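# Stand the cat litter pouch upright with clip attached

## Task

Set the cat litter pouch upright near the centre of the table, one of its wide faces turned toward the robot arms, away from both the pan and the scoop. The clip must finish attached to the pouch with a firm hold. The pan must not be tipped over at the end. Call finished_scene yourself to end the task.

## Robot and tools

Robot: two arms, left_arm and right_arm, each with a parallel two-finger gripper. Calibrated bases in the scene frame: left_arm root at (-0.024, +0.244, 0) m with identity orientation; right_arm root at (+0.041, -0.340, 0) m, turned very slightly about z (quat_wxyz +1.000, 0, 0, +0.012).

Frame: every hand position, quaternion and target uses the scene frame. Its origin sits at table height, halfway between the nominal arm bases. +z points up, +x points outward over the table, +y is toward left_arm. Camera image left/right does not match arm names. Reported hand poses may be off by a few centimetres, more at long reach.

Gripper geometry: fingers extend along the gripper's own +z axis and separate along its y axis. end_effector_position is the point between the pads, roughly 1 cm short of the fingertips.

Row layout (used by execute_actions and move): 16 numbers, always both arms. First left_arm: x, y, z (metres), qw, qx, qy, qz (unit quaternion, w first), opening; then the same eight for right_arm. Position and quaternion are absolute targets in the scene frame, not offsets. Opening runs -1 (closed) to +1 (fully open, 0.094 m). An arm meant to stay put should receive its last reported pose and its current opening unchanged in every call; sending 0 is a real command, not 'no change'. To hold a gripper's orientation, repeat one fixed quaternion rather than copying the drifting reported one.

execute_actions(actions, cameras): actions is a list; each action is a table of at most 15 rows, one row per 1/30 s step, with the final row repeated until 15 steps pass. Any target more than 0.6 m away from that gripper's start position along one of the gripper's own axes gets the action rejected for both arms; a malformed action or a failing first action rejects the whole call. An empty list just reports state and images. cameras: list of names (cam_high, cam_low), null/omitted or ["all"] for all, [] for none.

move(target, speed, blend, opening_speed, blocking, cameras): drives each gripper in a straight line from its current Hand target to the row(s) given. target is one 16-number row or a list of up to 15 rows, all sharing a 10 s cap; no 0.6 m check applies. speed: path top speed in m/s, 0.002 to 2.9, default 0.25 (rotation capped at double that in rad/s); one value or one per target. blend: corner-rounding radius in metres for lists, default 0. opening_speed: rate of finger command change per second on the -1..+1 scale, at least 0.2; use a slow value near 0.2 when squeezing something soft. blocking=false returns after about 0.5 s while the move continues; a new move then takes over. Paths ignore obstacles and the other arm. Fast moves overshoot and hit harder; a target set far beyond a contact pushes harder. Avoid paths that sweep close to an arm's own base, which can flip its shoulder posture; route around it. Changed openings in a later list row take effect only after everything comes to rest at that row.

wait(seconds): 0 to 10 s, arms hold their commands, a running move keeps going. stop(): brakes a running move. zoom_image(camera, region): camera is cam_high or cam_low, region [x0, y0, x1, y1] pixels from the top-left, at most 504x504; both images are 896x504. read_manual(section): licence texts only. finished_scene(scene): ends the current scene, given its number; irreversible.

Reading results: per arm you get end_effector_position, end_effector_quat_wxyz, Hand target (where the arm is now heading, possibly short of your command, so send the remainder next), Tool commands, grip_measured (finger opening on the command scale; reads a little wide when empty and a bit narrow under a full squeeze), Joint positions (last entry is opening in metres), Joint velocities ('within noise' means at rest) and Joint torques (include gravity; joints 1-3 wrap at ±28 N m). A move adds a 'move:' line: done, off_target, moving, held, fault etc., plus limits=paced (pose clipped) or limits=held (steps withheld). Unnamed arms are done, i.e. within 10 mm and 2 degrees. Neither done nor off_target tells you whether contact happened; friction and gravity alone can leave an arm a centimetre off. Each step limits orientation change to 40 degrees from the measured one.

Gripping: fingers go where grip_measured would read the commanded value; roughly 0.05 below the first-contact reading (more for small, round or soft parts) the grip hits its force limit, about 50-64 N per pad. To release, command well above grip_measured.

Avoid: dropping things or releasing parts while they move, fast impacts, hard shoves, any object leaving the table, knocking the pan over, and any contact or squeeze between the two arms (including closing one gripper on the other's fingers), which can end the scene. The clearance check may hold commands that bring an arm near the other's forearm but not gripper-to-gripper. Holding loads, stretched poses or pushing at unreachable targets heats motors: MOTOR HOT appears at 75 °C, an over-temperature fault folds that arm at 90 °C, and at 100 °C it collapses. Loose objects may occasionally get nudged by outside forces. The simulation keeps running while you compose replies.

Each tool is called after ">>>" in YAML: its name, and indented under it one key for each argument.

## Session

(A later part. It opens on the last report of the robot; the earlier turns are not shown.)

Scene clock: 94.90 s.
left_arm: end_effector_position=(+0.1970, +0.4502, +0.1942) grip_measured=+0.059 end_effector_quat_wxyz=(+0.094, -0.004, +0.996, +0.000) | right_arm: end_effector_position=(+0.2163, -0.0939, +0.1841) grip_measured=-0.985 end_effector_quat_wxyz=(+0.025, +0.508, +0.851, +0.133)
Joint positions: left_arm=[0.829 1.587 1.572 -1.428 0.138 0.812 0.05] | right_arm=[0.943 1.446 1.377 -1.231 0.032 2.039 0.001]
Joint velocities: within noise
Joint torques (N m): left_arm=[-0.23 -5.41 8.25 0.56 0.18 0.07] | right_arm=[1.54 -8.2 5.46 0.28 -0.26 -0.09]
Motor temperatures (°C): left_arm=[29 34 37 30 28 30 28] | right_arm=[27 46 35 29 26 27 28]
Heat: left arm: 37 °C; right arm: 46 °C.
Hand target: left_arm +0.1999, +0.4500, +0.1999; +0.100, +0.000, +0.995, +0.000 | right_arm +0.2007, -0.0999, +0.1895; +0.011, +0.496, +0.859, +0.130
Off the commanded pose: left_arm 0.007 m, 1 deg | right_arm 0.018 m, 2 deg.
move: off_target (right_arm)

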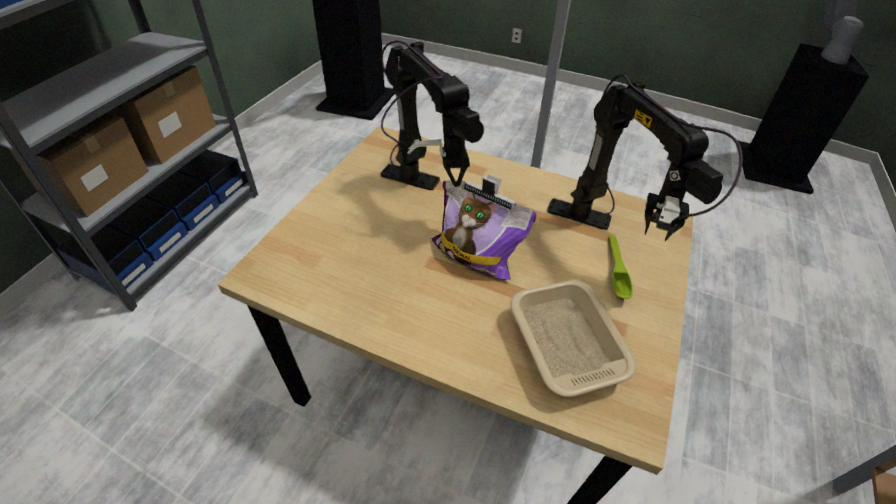

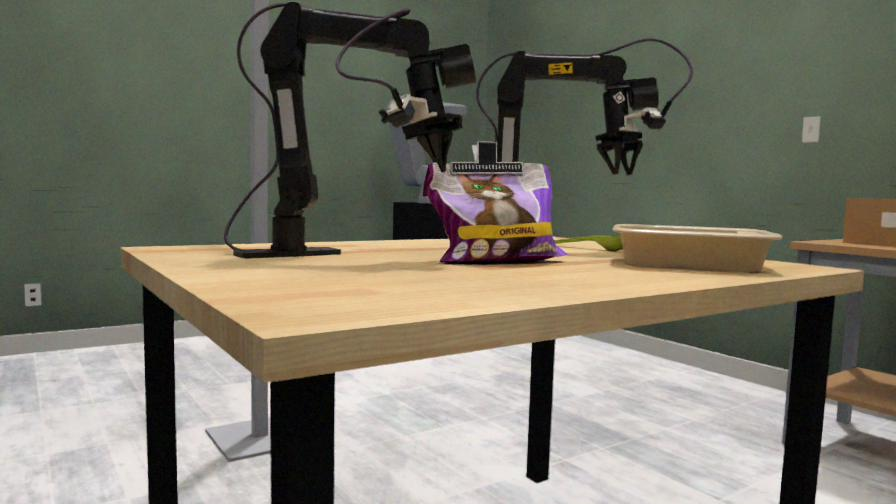

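>>> move:
  target:
    - [0.27,0.15,0.285,0.0643,-0.6239,0.7705,-0.1136,0.1,0.30,-0.10,0.192,0.0238,0.5686,0.8121,0.1283,-1]
  speed: 0.25

>>> zoom_image:
  camera: "cam_high"
  region: [400, 160, 560, 300]

>>> zoom_image:
  camera: "cam_low"
  region: [390, 80, 640, 280]

Scene clock: 99.07 s.
left_arm: end_effector_position=(+0.2683, +0.1484, +0.2821) grip_measured=+0.099 end_effector_quat_wxyz=(+0.075, -0.620, +0.768, -0.143) | right_arm: end_effector_position=(+0.2844, -0.1045, +0.1870) grip_measured=-0.985 end_effector_quat_wxyz=(+0.009, +0.570, +0.814, +0.111)
Joint positions: left_arm=[-0.299 1.556 1.881 -1.574 0.035 -1.664 0.052] | right_arm=[0.726 1.633 1.581 -1.298 -0.028 1.975 0.001]
Joint velocities: left_arm=[-0.022 -0.056 0.002 0.022 0.007 0.022 0] | right_arm=[within noise]
Joint torques (N m): left_arm=[-0.24 -4.07 7.72 0.92 -0.16 -0.02] | right_arm=[-1.29 -5.3 8.64 0.83 0.18 -0.17]
Motor temperatures (°C): left_arm=[29 34 37 31 28 30 28] | right_arm=[27 44 35 29 26 27 29]
Heat: left arm: 37 °C; right arm: 44 °C.
Hand target: left_arm +0.2700, +0.1500, +0.2845; +0.081, -0.621, +0.767, -0.139 | right_arm +0.2995, -0.1004, +0.1922; +0.024, +0.569, +0.812, +0.128
Off the commanded pose: left_arm 0.004 m, 4 deg | right_arm 0.017 m, 3 deg.
joint sent to its limit (left arm) — joint 4 (wrist pitch), lower limit. The joint targets are off in orientation, not in position.
move: off_target (left_arm, right_arm)

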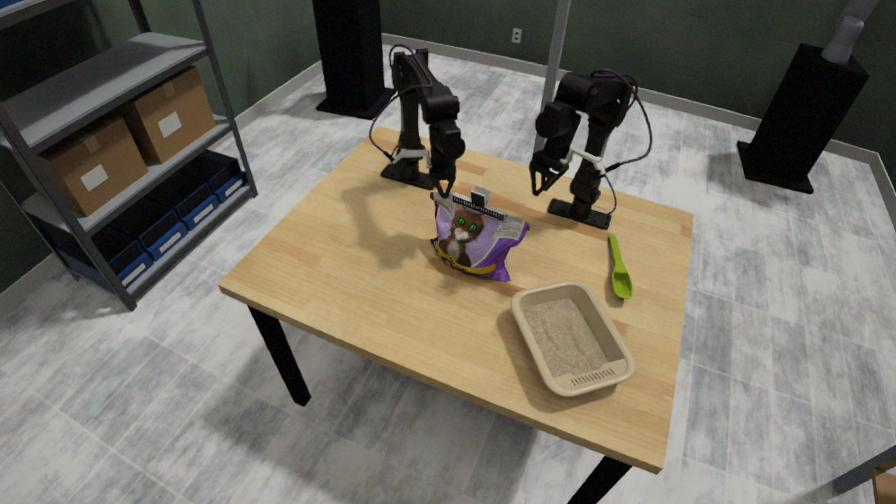

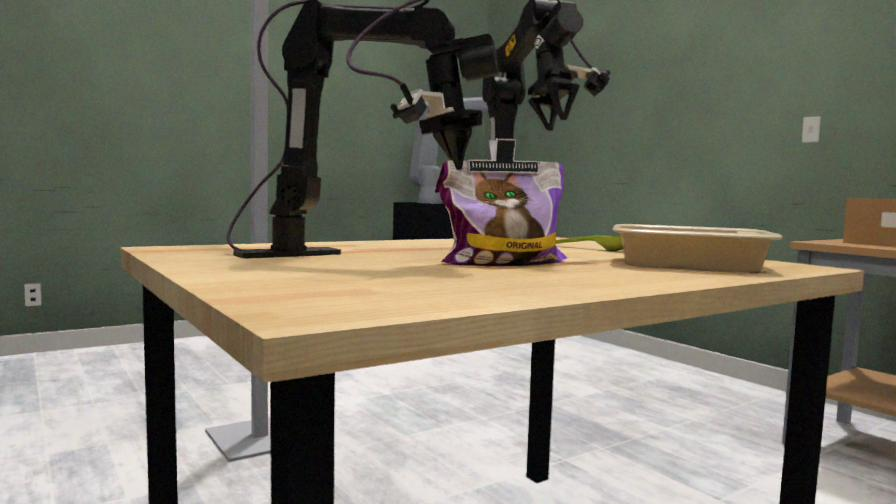

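Scaled by 3.150.

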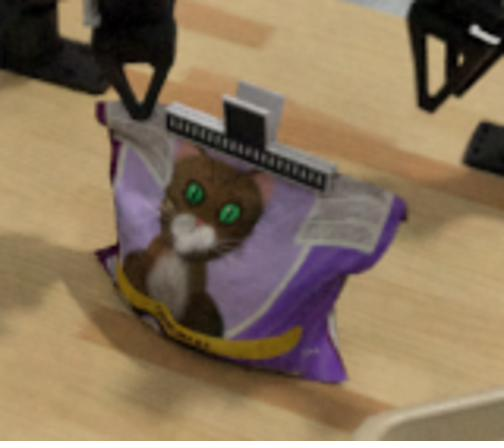

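Scaled by 2.016.

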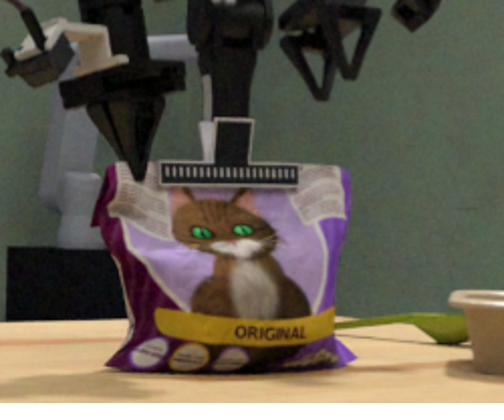

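>>> move:
  target:
    - [0.300,0.120,0.225,0.0643,-0.6239,0.7705,-0.1136,0.25,0.30,-0.10,0.192,0.0238,0.5686,0.8121,0.1283,-1]
  speed: 0.1

>>> zoom_image:
  camera: "cam_high"
  region: [470, 160, 560, 250]

>>> zoom_image:
  camera: "cam_low"
  region: [450, 80, 630, 220]

Scene clock: 100.80 s.
left_arm: end_effector_position=(+0.2988, +0.1193, +0.2297) grip_measured=+0.249 end_effector_quat_wxyz=(+0.061, -0.623, +0.770, -0.122) | right_arm: end_effector_position=(+0.2843, -0.1045, +0.1870) grip_measured=-0.985 end_effector_quat_wxyz=(+0.009, +0.570, +0.814, +0.111)
Joint positions: left_arm=[-0.363 1.657 1.771 -1.412 0.018 -1.726 0.059] | right_arm=[0.726 1.633 1.581 -1.298 -0.029 1.975 0.001]
Joint velocities: within noise
Joint torques (N m): left_arm=[-0.28 -5.57 5.46 0.96 -0.22 -0.01] | right_arm=[-1.07 -5.34 8.9 0.77 0.17 -0.19]
Motor temperatures (°C): left_arm=[29 34 37 31 28 30 28] | right_arm=[27 44 35 29 26 27 29]
Heat: left arm: 37 °C; right arm: 44 °C.
Hand target: left_arm +0.3000, +0.1200, +0.2251; +0.064, -0.624, +0.770, -0.114 | right_arm +0.2994, -0.1004, +0.1922; +0.024, +0.569, +0.812, +0.128
Off the commanded pose: left_arm 0.005 m, 1 deg | right_arm 0.017 m, 3 deg.
move: off_target (right_arm)

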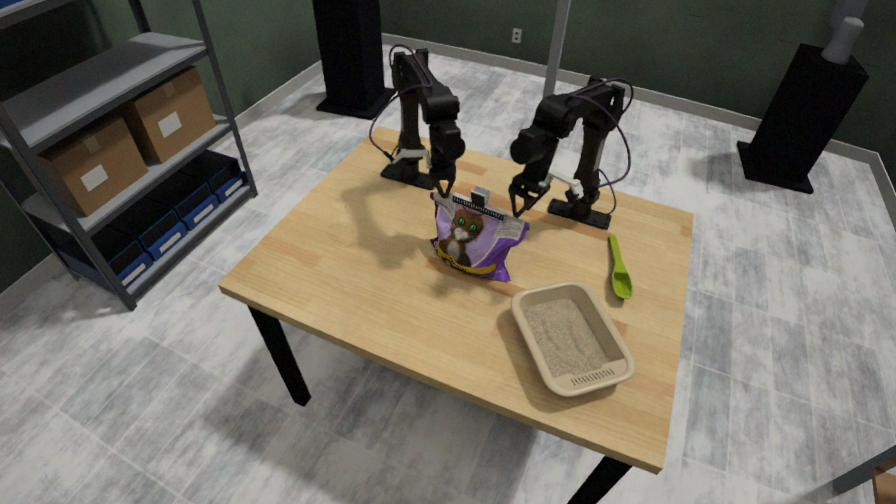

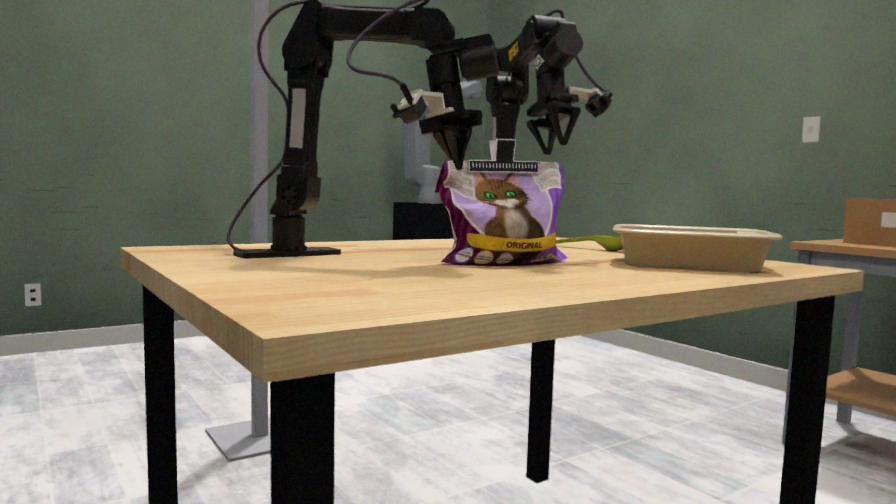

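Scaled by 5.600.

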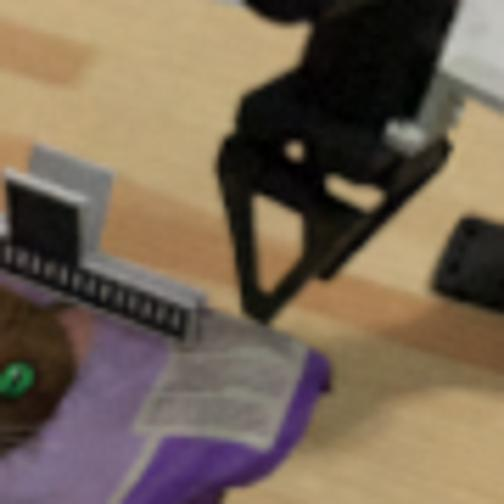

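Scaled by 2.800.

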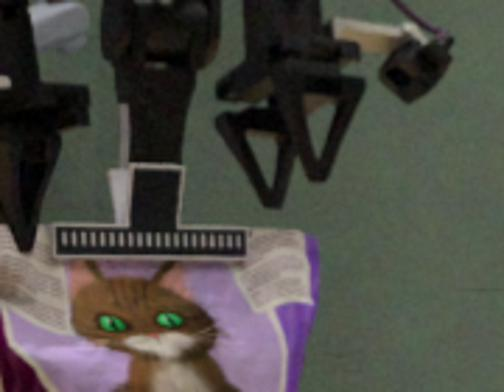

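>>> move:
  target:
    - [0.287,0.111,0.220,0.0643,-0.6239,0.7705,-0.1136,0.25,0.30,-0.10,0.192,0.0238,0.5686,0.8121,0.1283,-1]
    - [0.287,0.111,0.180,0.0643,-0.6239,0.7705,-0.1136,0.25,0.30,-0.10,0.192,0.0238,0.5686,0.8121,0.1283,-1]
  speed: 0.1

>>> zoom_image:
  camera: "cam_high"
  region: [470, 160, 560, 250]

>>> zoom_image:
  camera: "cam_low"
  region: [450, 80, 630, 220]

Scene clock: 102.47 s.
left_arm: end_effector_position=(+0.2883, +0.1079, +0.1751) grip_measured=+0.249 end_effector_quat_wxyz=(+0.053, -0.623, +0.773, -0.108) | right_arm: end_effector_position=(+0.2843, -0.1045, +0.1870) grip_measured=-0.985 end_effector_quat_wxyz=(+0.009, +0.570, +0.814, +0.111)
Joint positions: left_arm=[-0.411 1.614 1.509 -1.224 0.006 -1.77 0.059] | right_arm=[0.726 1.633 1.581 -1.298 -0.029 1.975 0.001]
Joint velocities: within noise
Joint torques (N m): left_arm=[0.02 -8.28 5.7 0.98 -0.2 -0.04] | right_arm=[-1.17 -5.2 8.65 0.81 0.17 -0.22]
Motor temperatures (°C): left_arm=[29 34 37 31 28 30 28] | right_arm=[27 43 36 29 26 27 29]
Heat: left arm: 37 °C; right arm: 43 °C.
Hand target: left_arm +0.2870, +0.1110, +0.1800; +0.064, -0.624, +0.770, -0.113 | right_arm +0.2995, -0.1004, +0.1922; +0.024, +0.569, +0.812, +0.128
Off the commanded pose: left_arm 0.006 m, 1 deg | right_arm 0.017 m, 3 deg.
move: off_target (right_arm)

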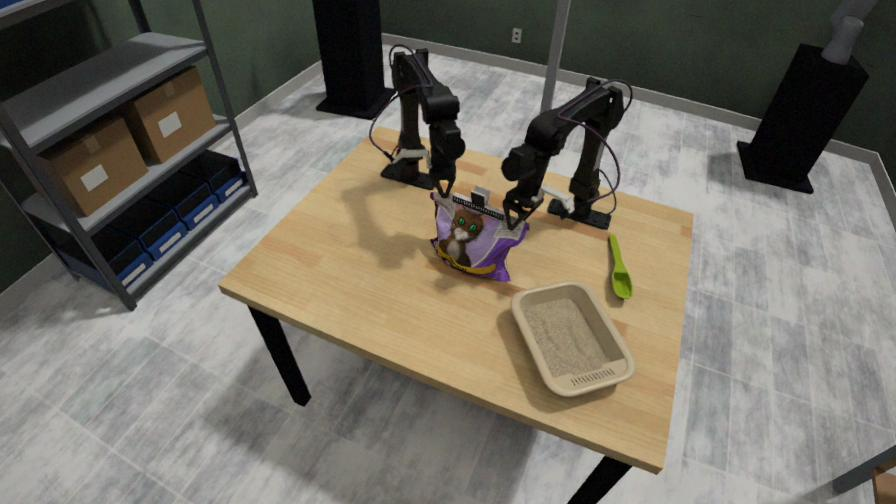

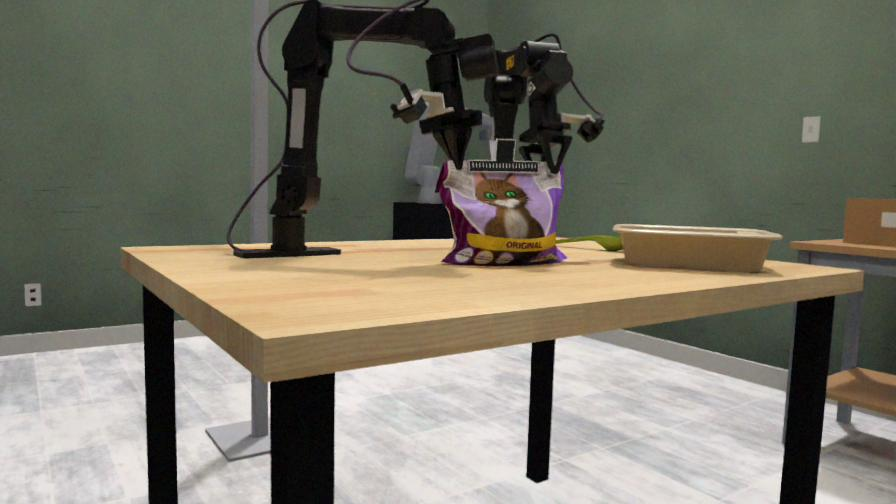

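Scaled by 5.600.

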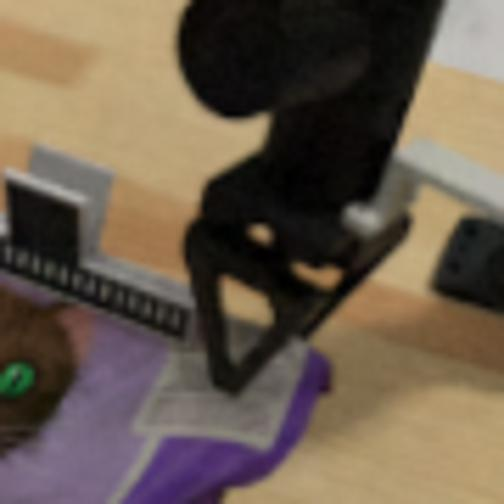

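Scaled by 2.800.

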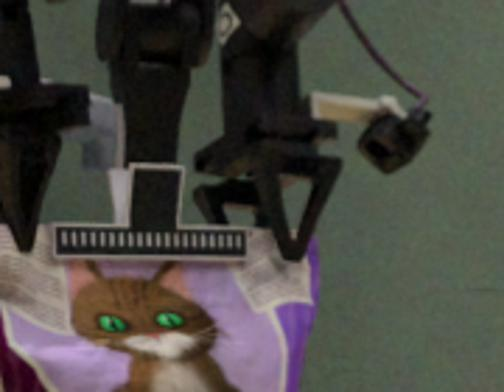

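>>> move:
  target:
    - [0.287,0.111,0.180,0.0643,-0.6239,0.7705,-0.1136,-1,0.30,-0.10,0.192,0.0238,0.5686,0.8121,0.1283,-1]
    - [0.297,0.113,0.240,0.0643,-0.6239,0.7705,-0.1136,-1,0.302,-0.10,0.250,0.0238,0.5686,0.8121,0.1283,-1]
  speed: 0.07
  opening_speed: 0.7

>>> zoom_image:
  camera: "cam_low"
  region: [420, 80, 630, 280]

>>> zoom_image:
  camera: "cam_high"
  region: [400, 160, 560, 300]

Scene clock: 106.50 s.
left_arm: end_effector_position=(+0.2867, +0.1133, +0.2236) grip_measured=-0.985 end_effector_quat_wxyz=(+0.044, -0.627, +0.772, -0.087) | right_arm: end_effector_position=(+0.2939, -0.1015, +0.2340) grip_measured=-0.985 end_effector_quat_wxyz=(+0.012, +0.572, +0.814, +0.103)
Joint positions: left_arm=[-0.399 1.692 1.803 -1.485 0.004 -1.764 0.001] | right_arm=[0.718 1.741 1.901 -1.525 -0.02 1.97 0.001]
Joint velocities: within noise
Joint torques (N m): left_arm=[0.23 -7.16 10.11 0.96 -0.09 0.08] | right_arm=[-0.87 -7.61 9.68 0.59 0.08 -0.15]
Motor temperatures (°C): left_arm=[29 35 37 31 28 30 28] | right_arm=[27 42 36 29 26 27 29]
Heat: left arm: 37 °C; right arm: 42 °C.
Hand target: left_arm +0.2964, +0.1132, +0.2400; +0.065, -0.624, +0.770, -0.114 | right_arm +0.3015, -0.1004, +0.2499; +0.024, +0.569, +0.812, +0.129
Off the commanded pose: left_arm 0.019 m, 4 deg | right_arm 0.018 m, 3 deg.
move: off_target (left_arm, right_arm)

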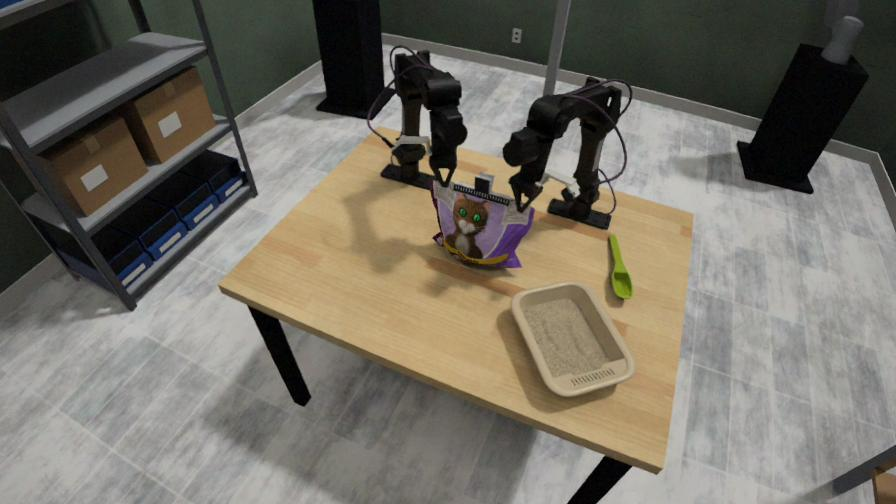

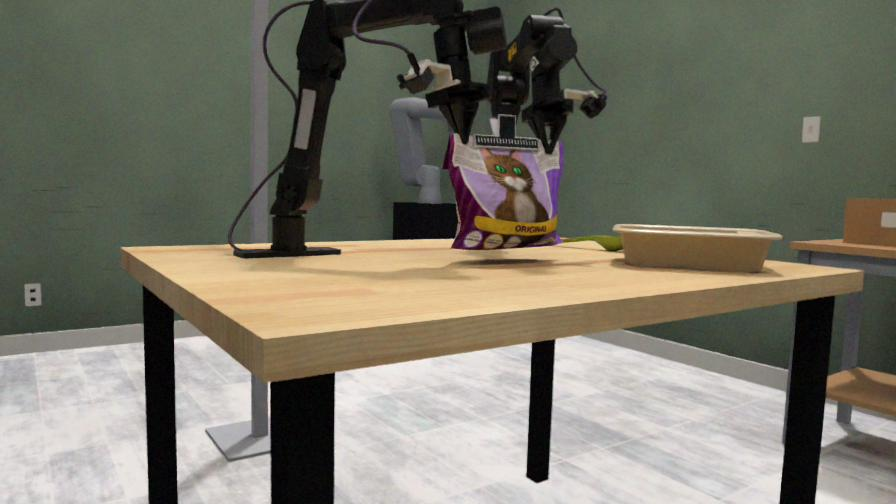

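Scaled by 2.400.

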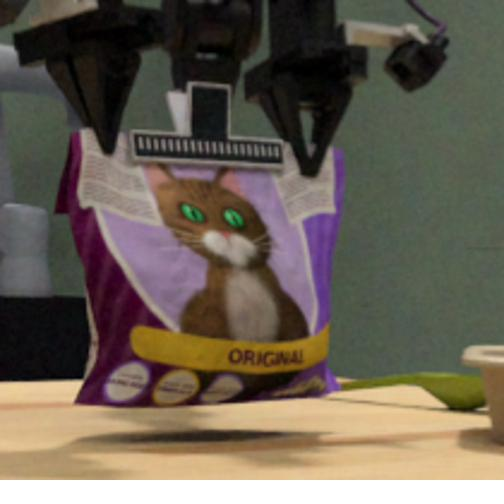

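Scaled by 3.150.

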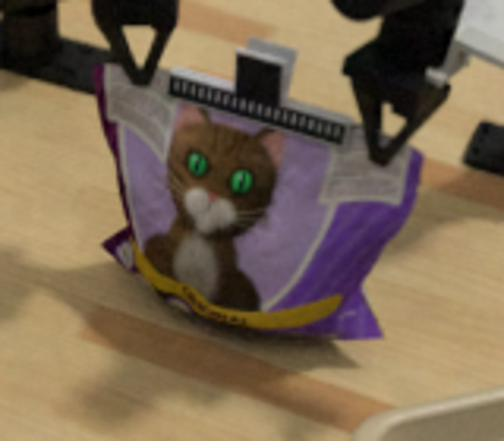

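>>> move:
  target:
    - [0.295,0.113,0.178,0.0643,-0.6239,0.7705,-0.1136,-1,0.298,-0.10,0.187,0.0238,0.5686,0.8121,0.1283,-1]
  speed: 0.06

>>> zoom_image:
  camera: "cam_low"
  region: [420, 80, 630, 280]

>>> zoom_image:
  camera: "cam_high"
  region: [400, 160, 560, 300]

Scene clock: 108.30 s.
left_arm: end_effector_position=(+0.2938, +0.1102, +0.1738) grip_measured=-0.985 end_effector_quat_wxyz=(+0.053, -0.625, +0.771, -0.104) | right_arm: end_effector_position=(+0.2970, -0.0992, +0.1836) grip_measured=-0.985 end_effector_quat_wxyz=(+0.016, +0.571, +0.812, +0.116)
Joint positions: left_arm=[-0.399 1.636 1.528 -1.229 0.004 -1.762 0.001] | right_arm=[0.718 1.667 1.602 -1.272 -0.018 1.97 0.001]
Joint velocities: within noise
Joint torques (N m): left_arm=[0.29 -8.44 5.45 1.06 -0.15 0.06] | right_arm=[-0.09 -8.81 4.79 0.75 0.06 -0.07]
Motor temperatures (°C): left_arm=[29 35 37 31 28 30 28] | right_arm=[27 43 36 29 26 27 29]
Heat: left arm: 37 °C; right arm: 43 °C.
Hand target: left_arm +0.2949, +0.1130, +0.1779; +0.064, -0.624, +0.771, -0.113 | right_arm +0.2980, -0.1000, +0.1870; +0.024, +0.569, +0.812, +0.128
Off the commanded pose: left_arm 0.005 m, 2 deg | right_arm 0.004 m, 2 deg.
move: done

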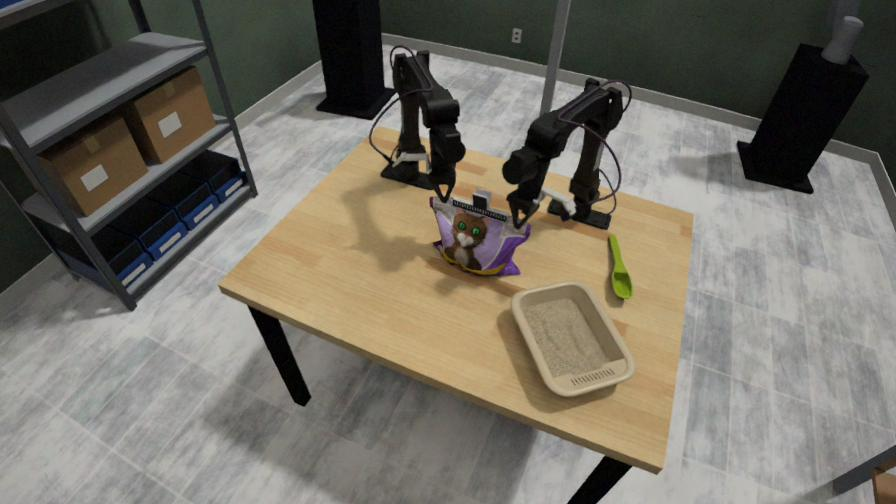

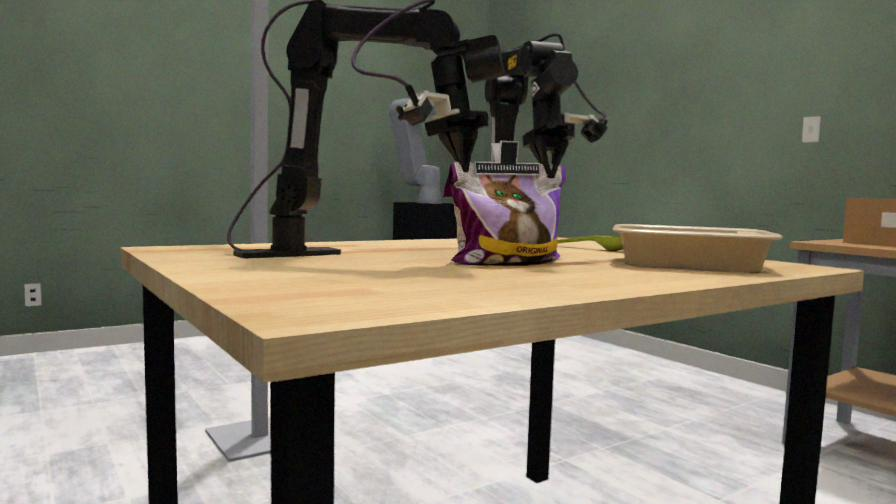

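Scaled by 2.400.

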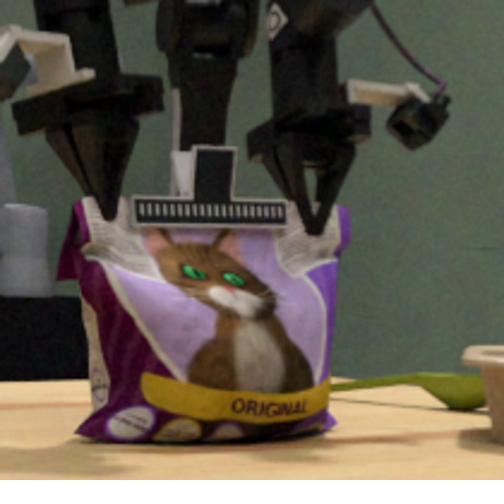

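Scaled by 3.150.

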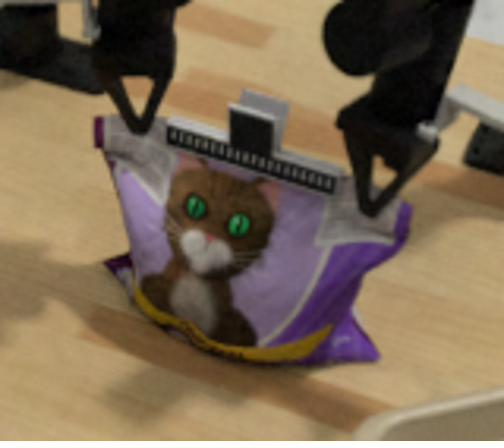

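>>> move:
  target:
    - [0.295,0.112,0.176,0.0643,-0.6239,0.7705,-0.1136,-0.6,0.298,-0.10,0.186,0.0238,0.5686,0.8121,0.1283,-0.6]
    - [0.292,0.114,0.26,0.0643,-0.6239,0.7705,-0.1136,-0.6,0.293,-0.102,0.27,0.0238,0.5686,0.8121,0.1283,-0.6]
    - [0.23,0.24,0.26,0.0643,-0.6239,0.7705,-0.1136,-0.6,0.20,-0.22,0.27,0.0238,0.5686,0.8121,0.1283,-0.6]
  speed: [0.1,0.12,0.25]
  opening_speed: 0.5

>>> zoom_image:
  camera: "cam_low"
  region: [420, 80, 630, 280]

>>> zoom_image:
  camera: "cam_high"
  region: [400, 160, 560, 300]

Scene clock: 111.73 s.
left_arm: end_effector_position=(+0.2368, +0.2393, +0.2610) grip_measured=-0.601 end_effector_quat_wxyz=(+0.073, -0.624, +0.769, -0.120) | right_arm: end_effector_position=(+0.2017, -0.2168, +0.2744) grip_measured=-0.602 end_effector_quat_wxyz=(+0.048, +0.564, +0.800, +0.197)
Joint positions: left_arm=[0.051 1.4 1.662 -1.571 0.107 -1.328 0.019] | right_arm=[0.586 1.1 1.49 -1.554 -0.043 1.847 0.019]
Joint velocities: within noise
Joint torques (N m): left_arm=[0.38 -4.51 4.93 0.74 0.06 0.05] | right_arm=[-0.79 -1.25 4.05 0.78 -0.03 -0.14]
Motor temperatures (°C): left_arm=[29 35 37 31 28 30 28] | right_arm=[27 42 36 29 26 27 29]
Heat: left arm: 37 °C; right arm: 42 °C.
Hand target: left_arm +0.2302, +0.2399, +0.2597; +0.067, -0.624, +0.770, -0.116 | right_arm +0.2003, -0.2197, +0.2694; +0.046, +0.564, +0.803, +0.187
Off the commanded pose: left_arm 0.007 m, 1 deg | right_arm 0.006 m, 8 deg.
joint sent to its limit (left arm) — joint 4 (wrist pitch), lower limit. The joint targets still meet the commanded pose.
joint sent to its limit (right arm) — joint 4 (wrist pitch), lower limit. The joint targets are off in orientation, not in position.
move: off_target (right_arm)

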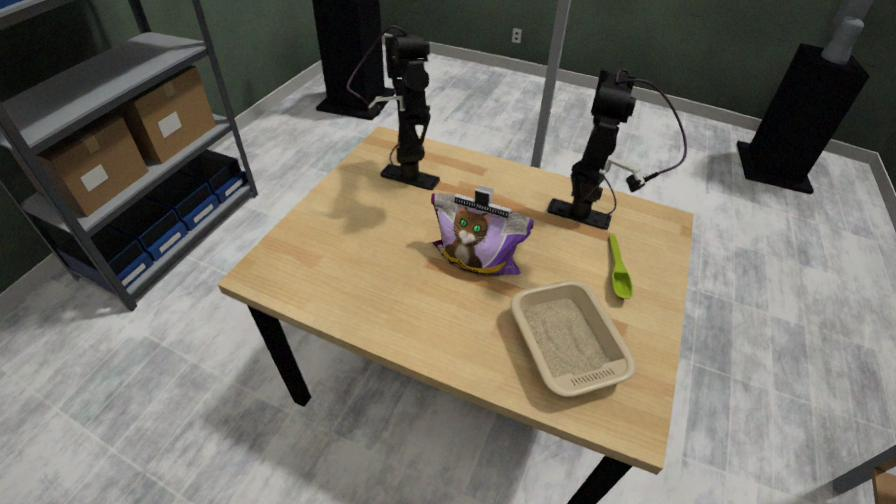

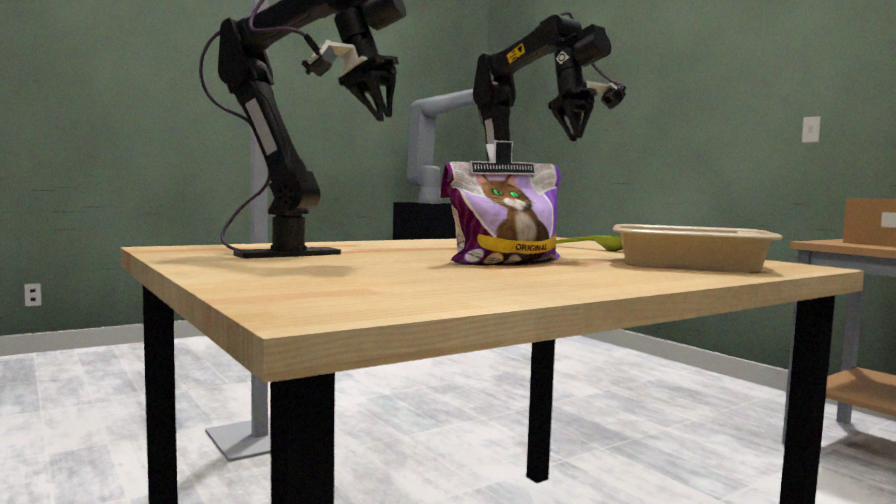

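Scaled by 2.400.

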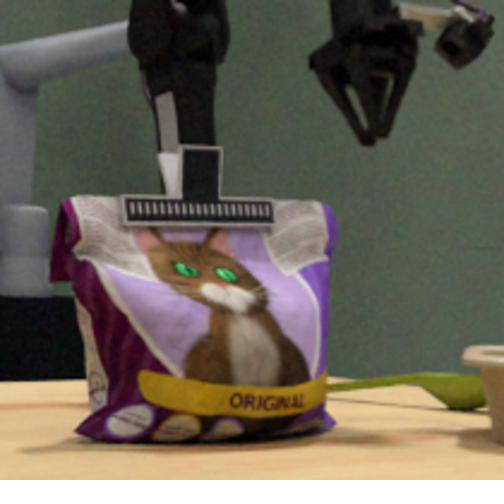

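Scaled by 3.150.

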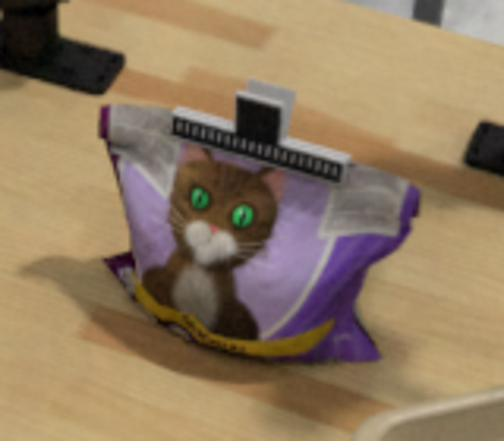

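>>> finished_scene:
  scene: 2

The scene is finished: the task was done.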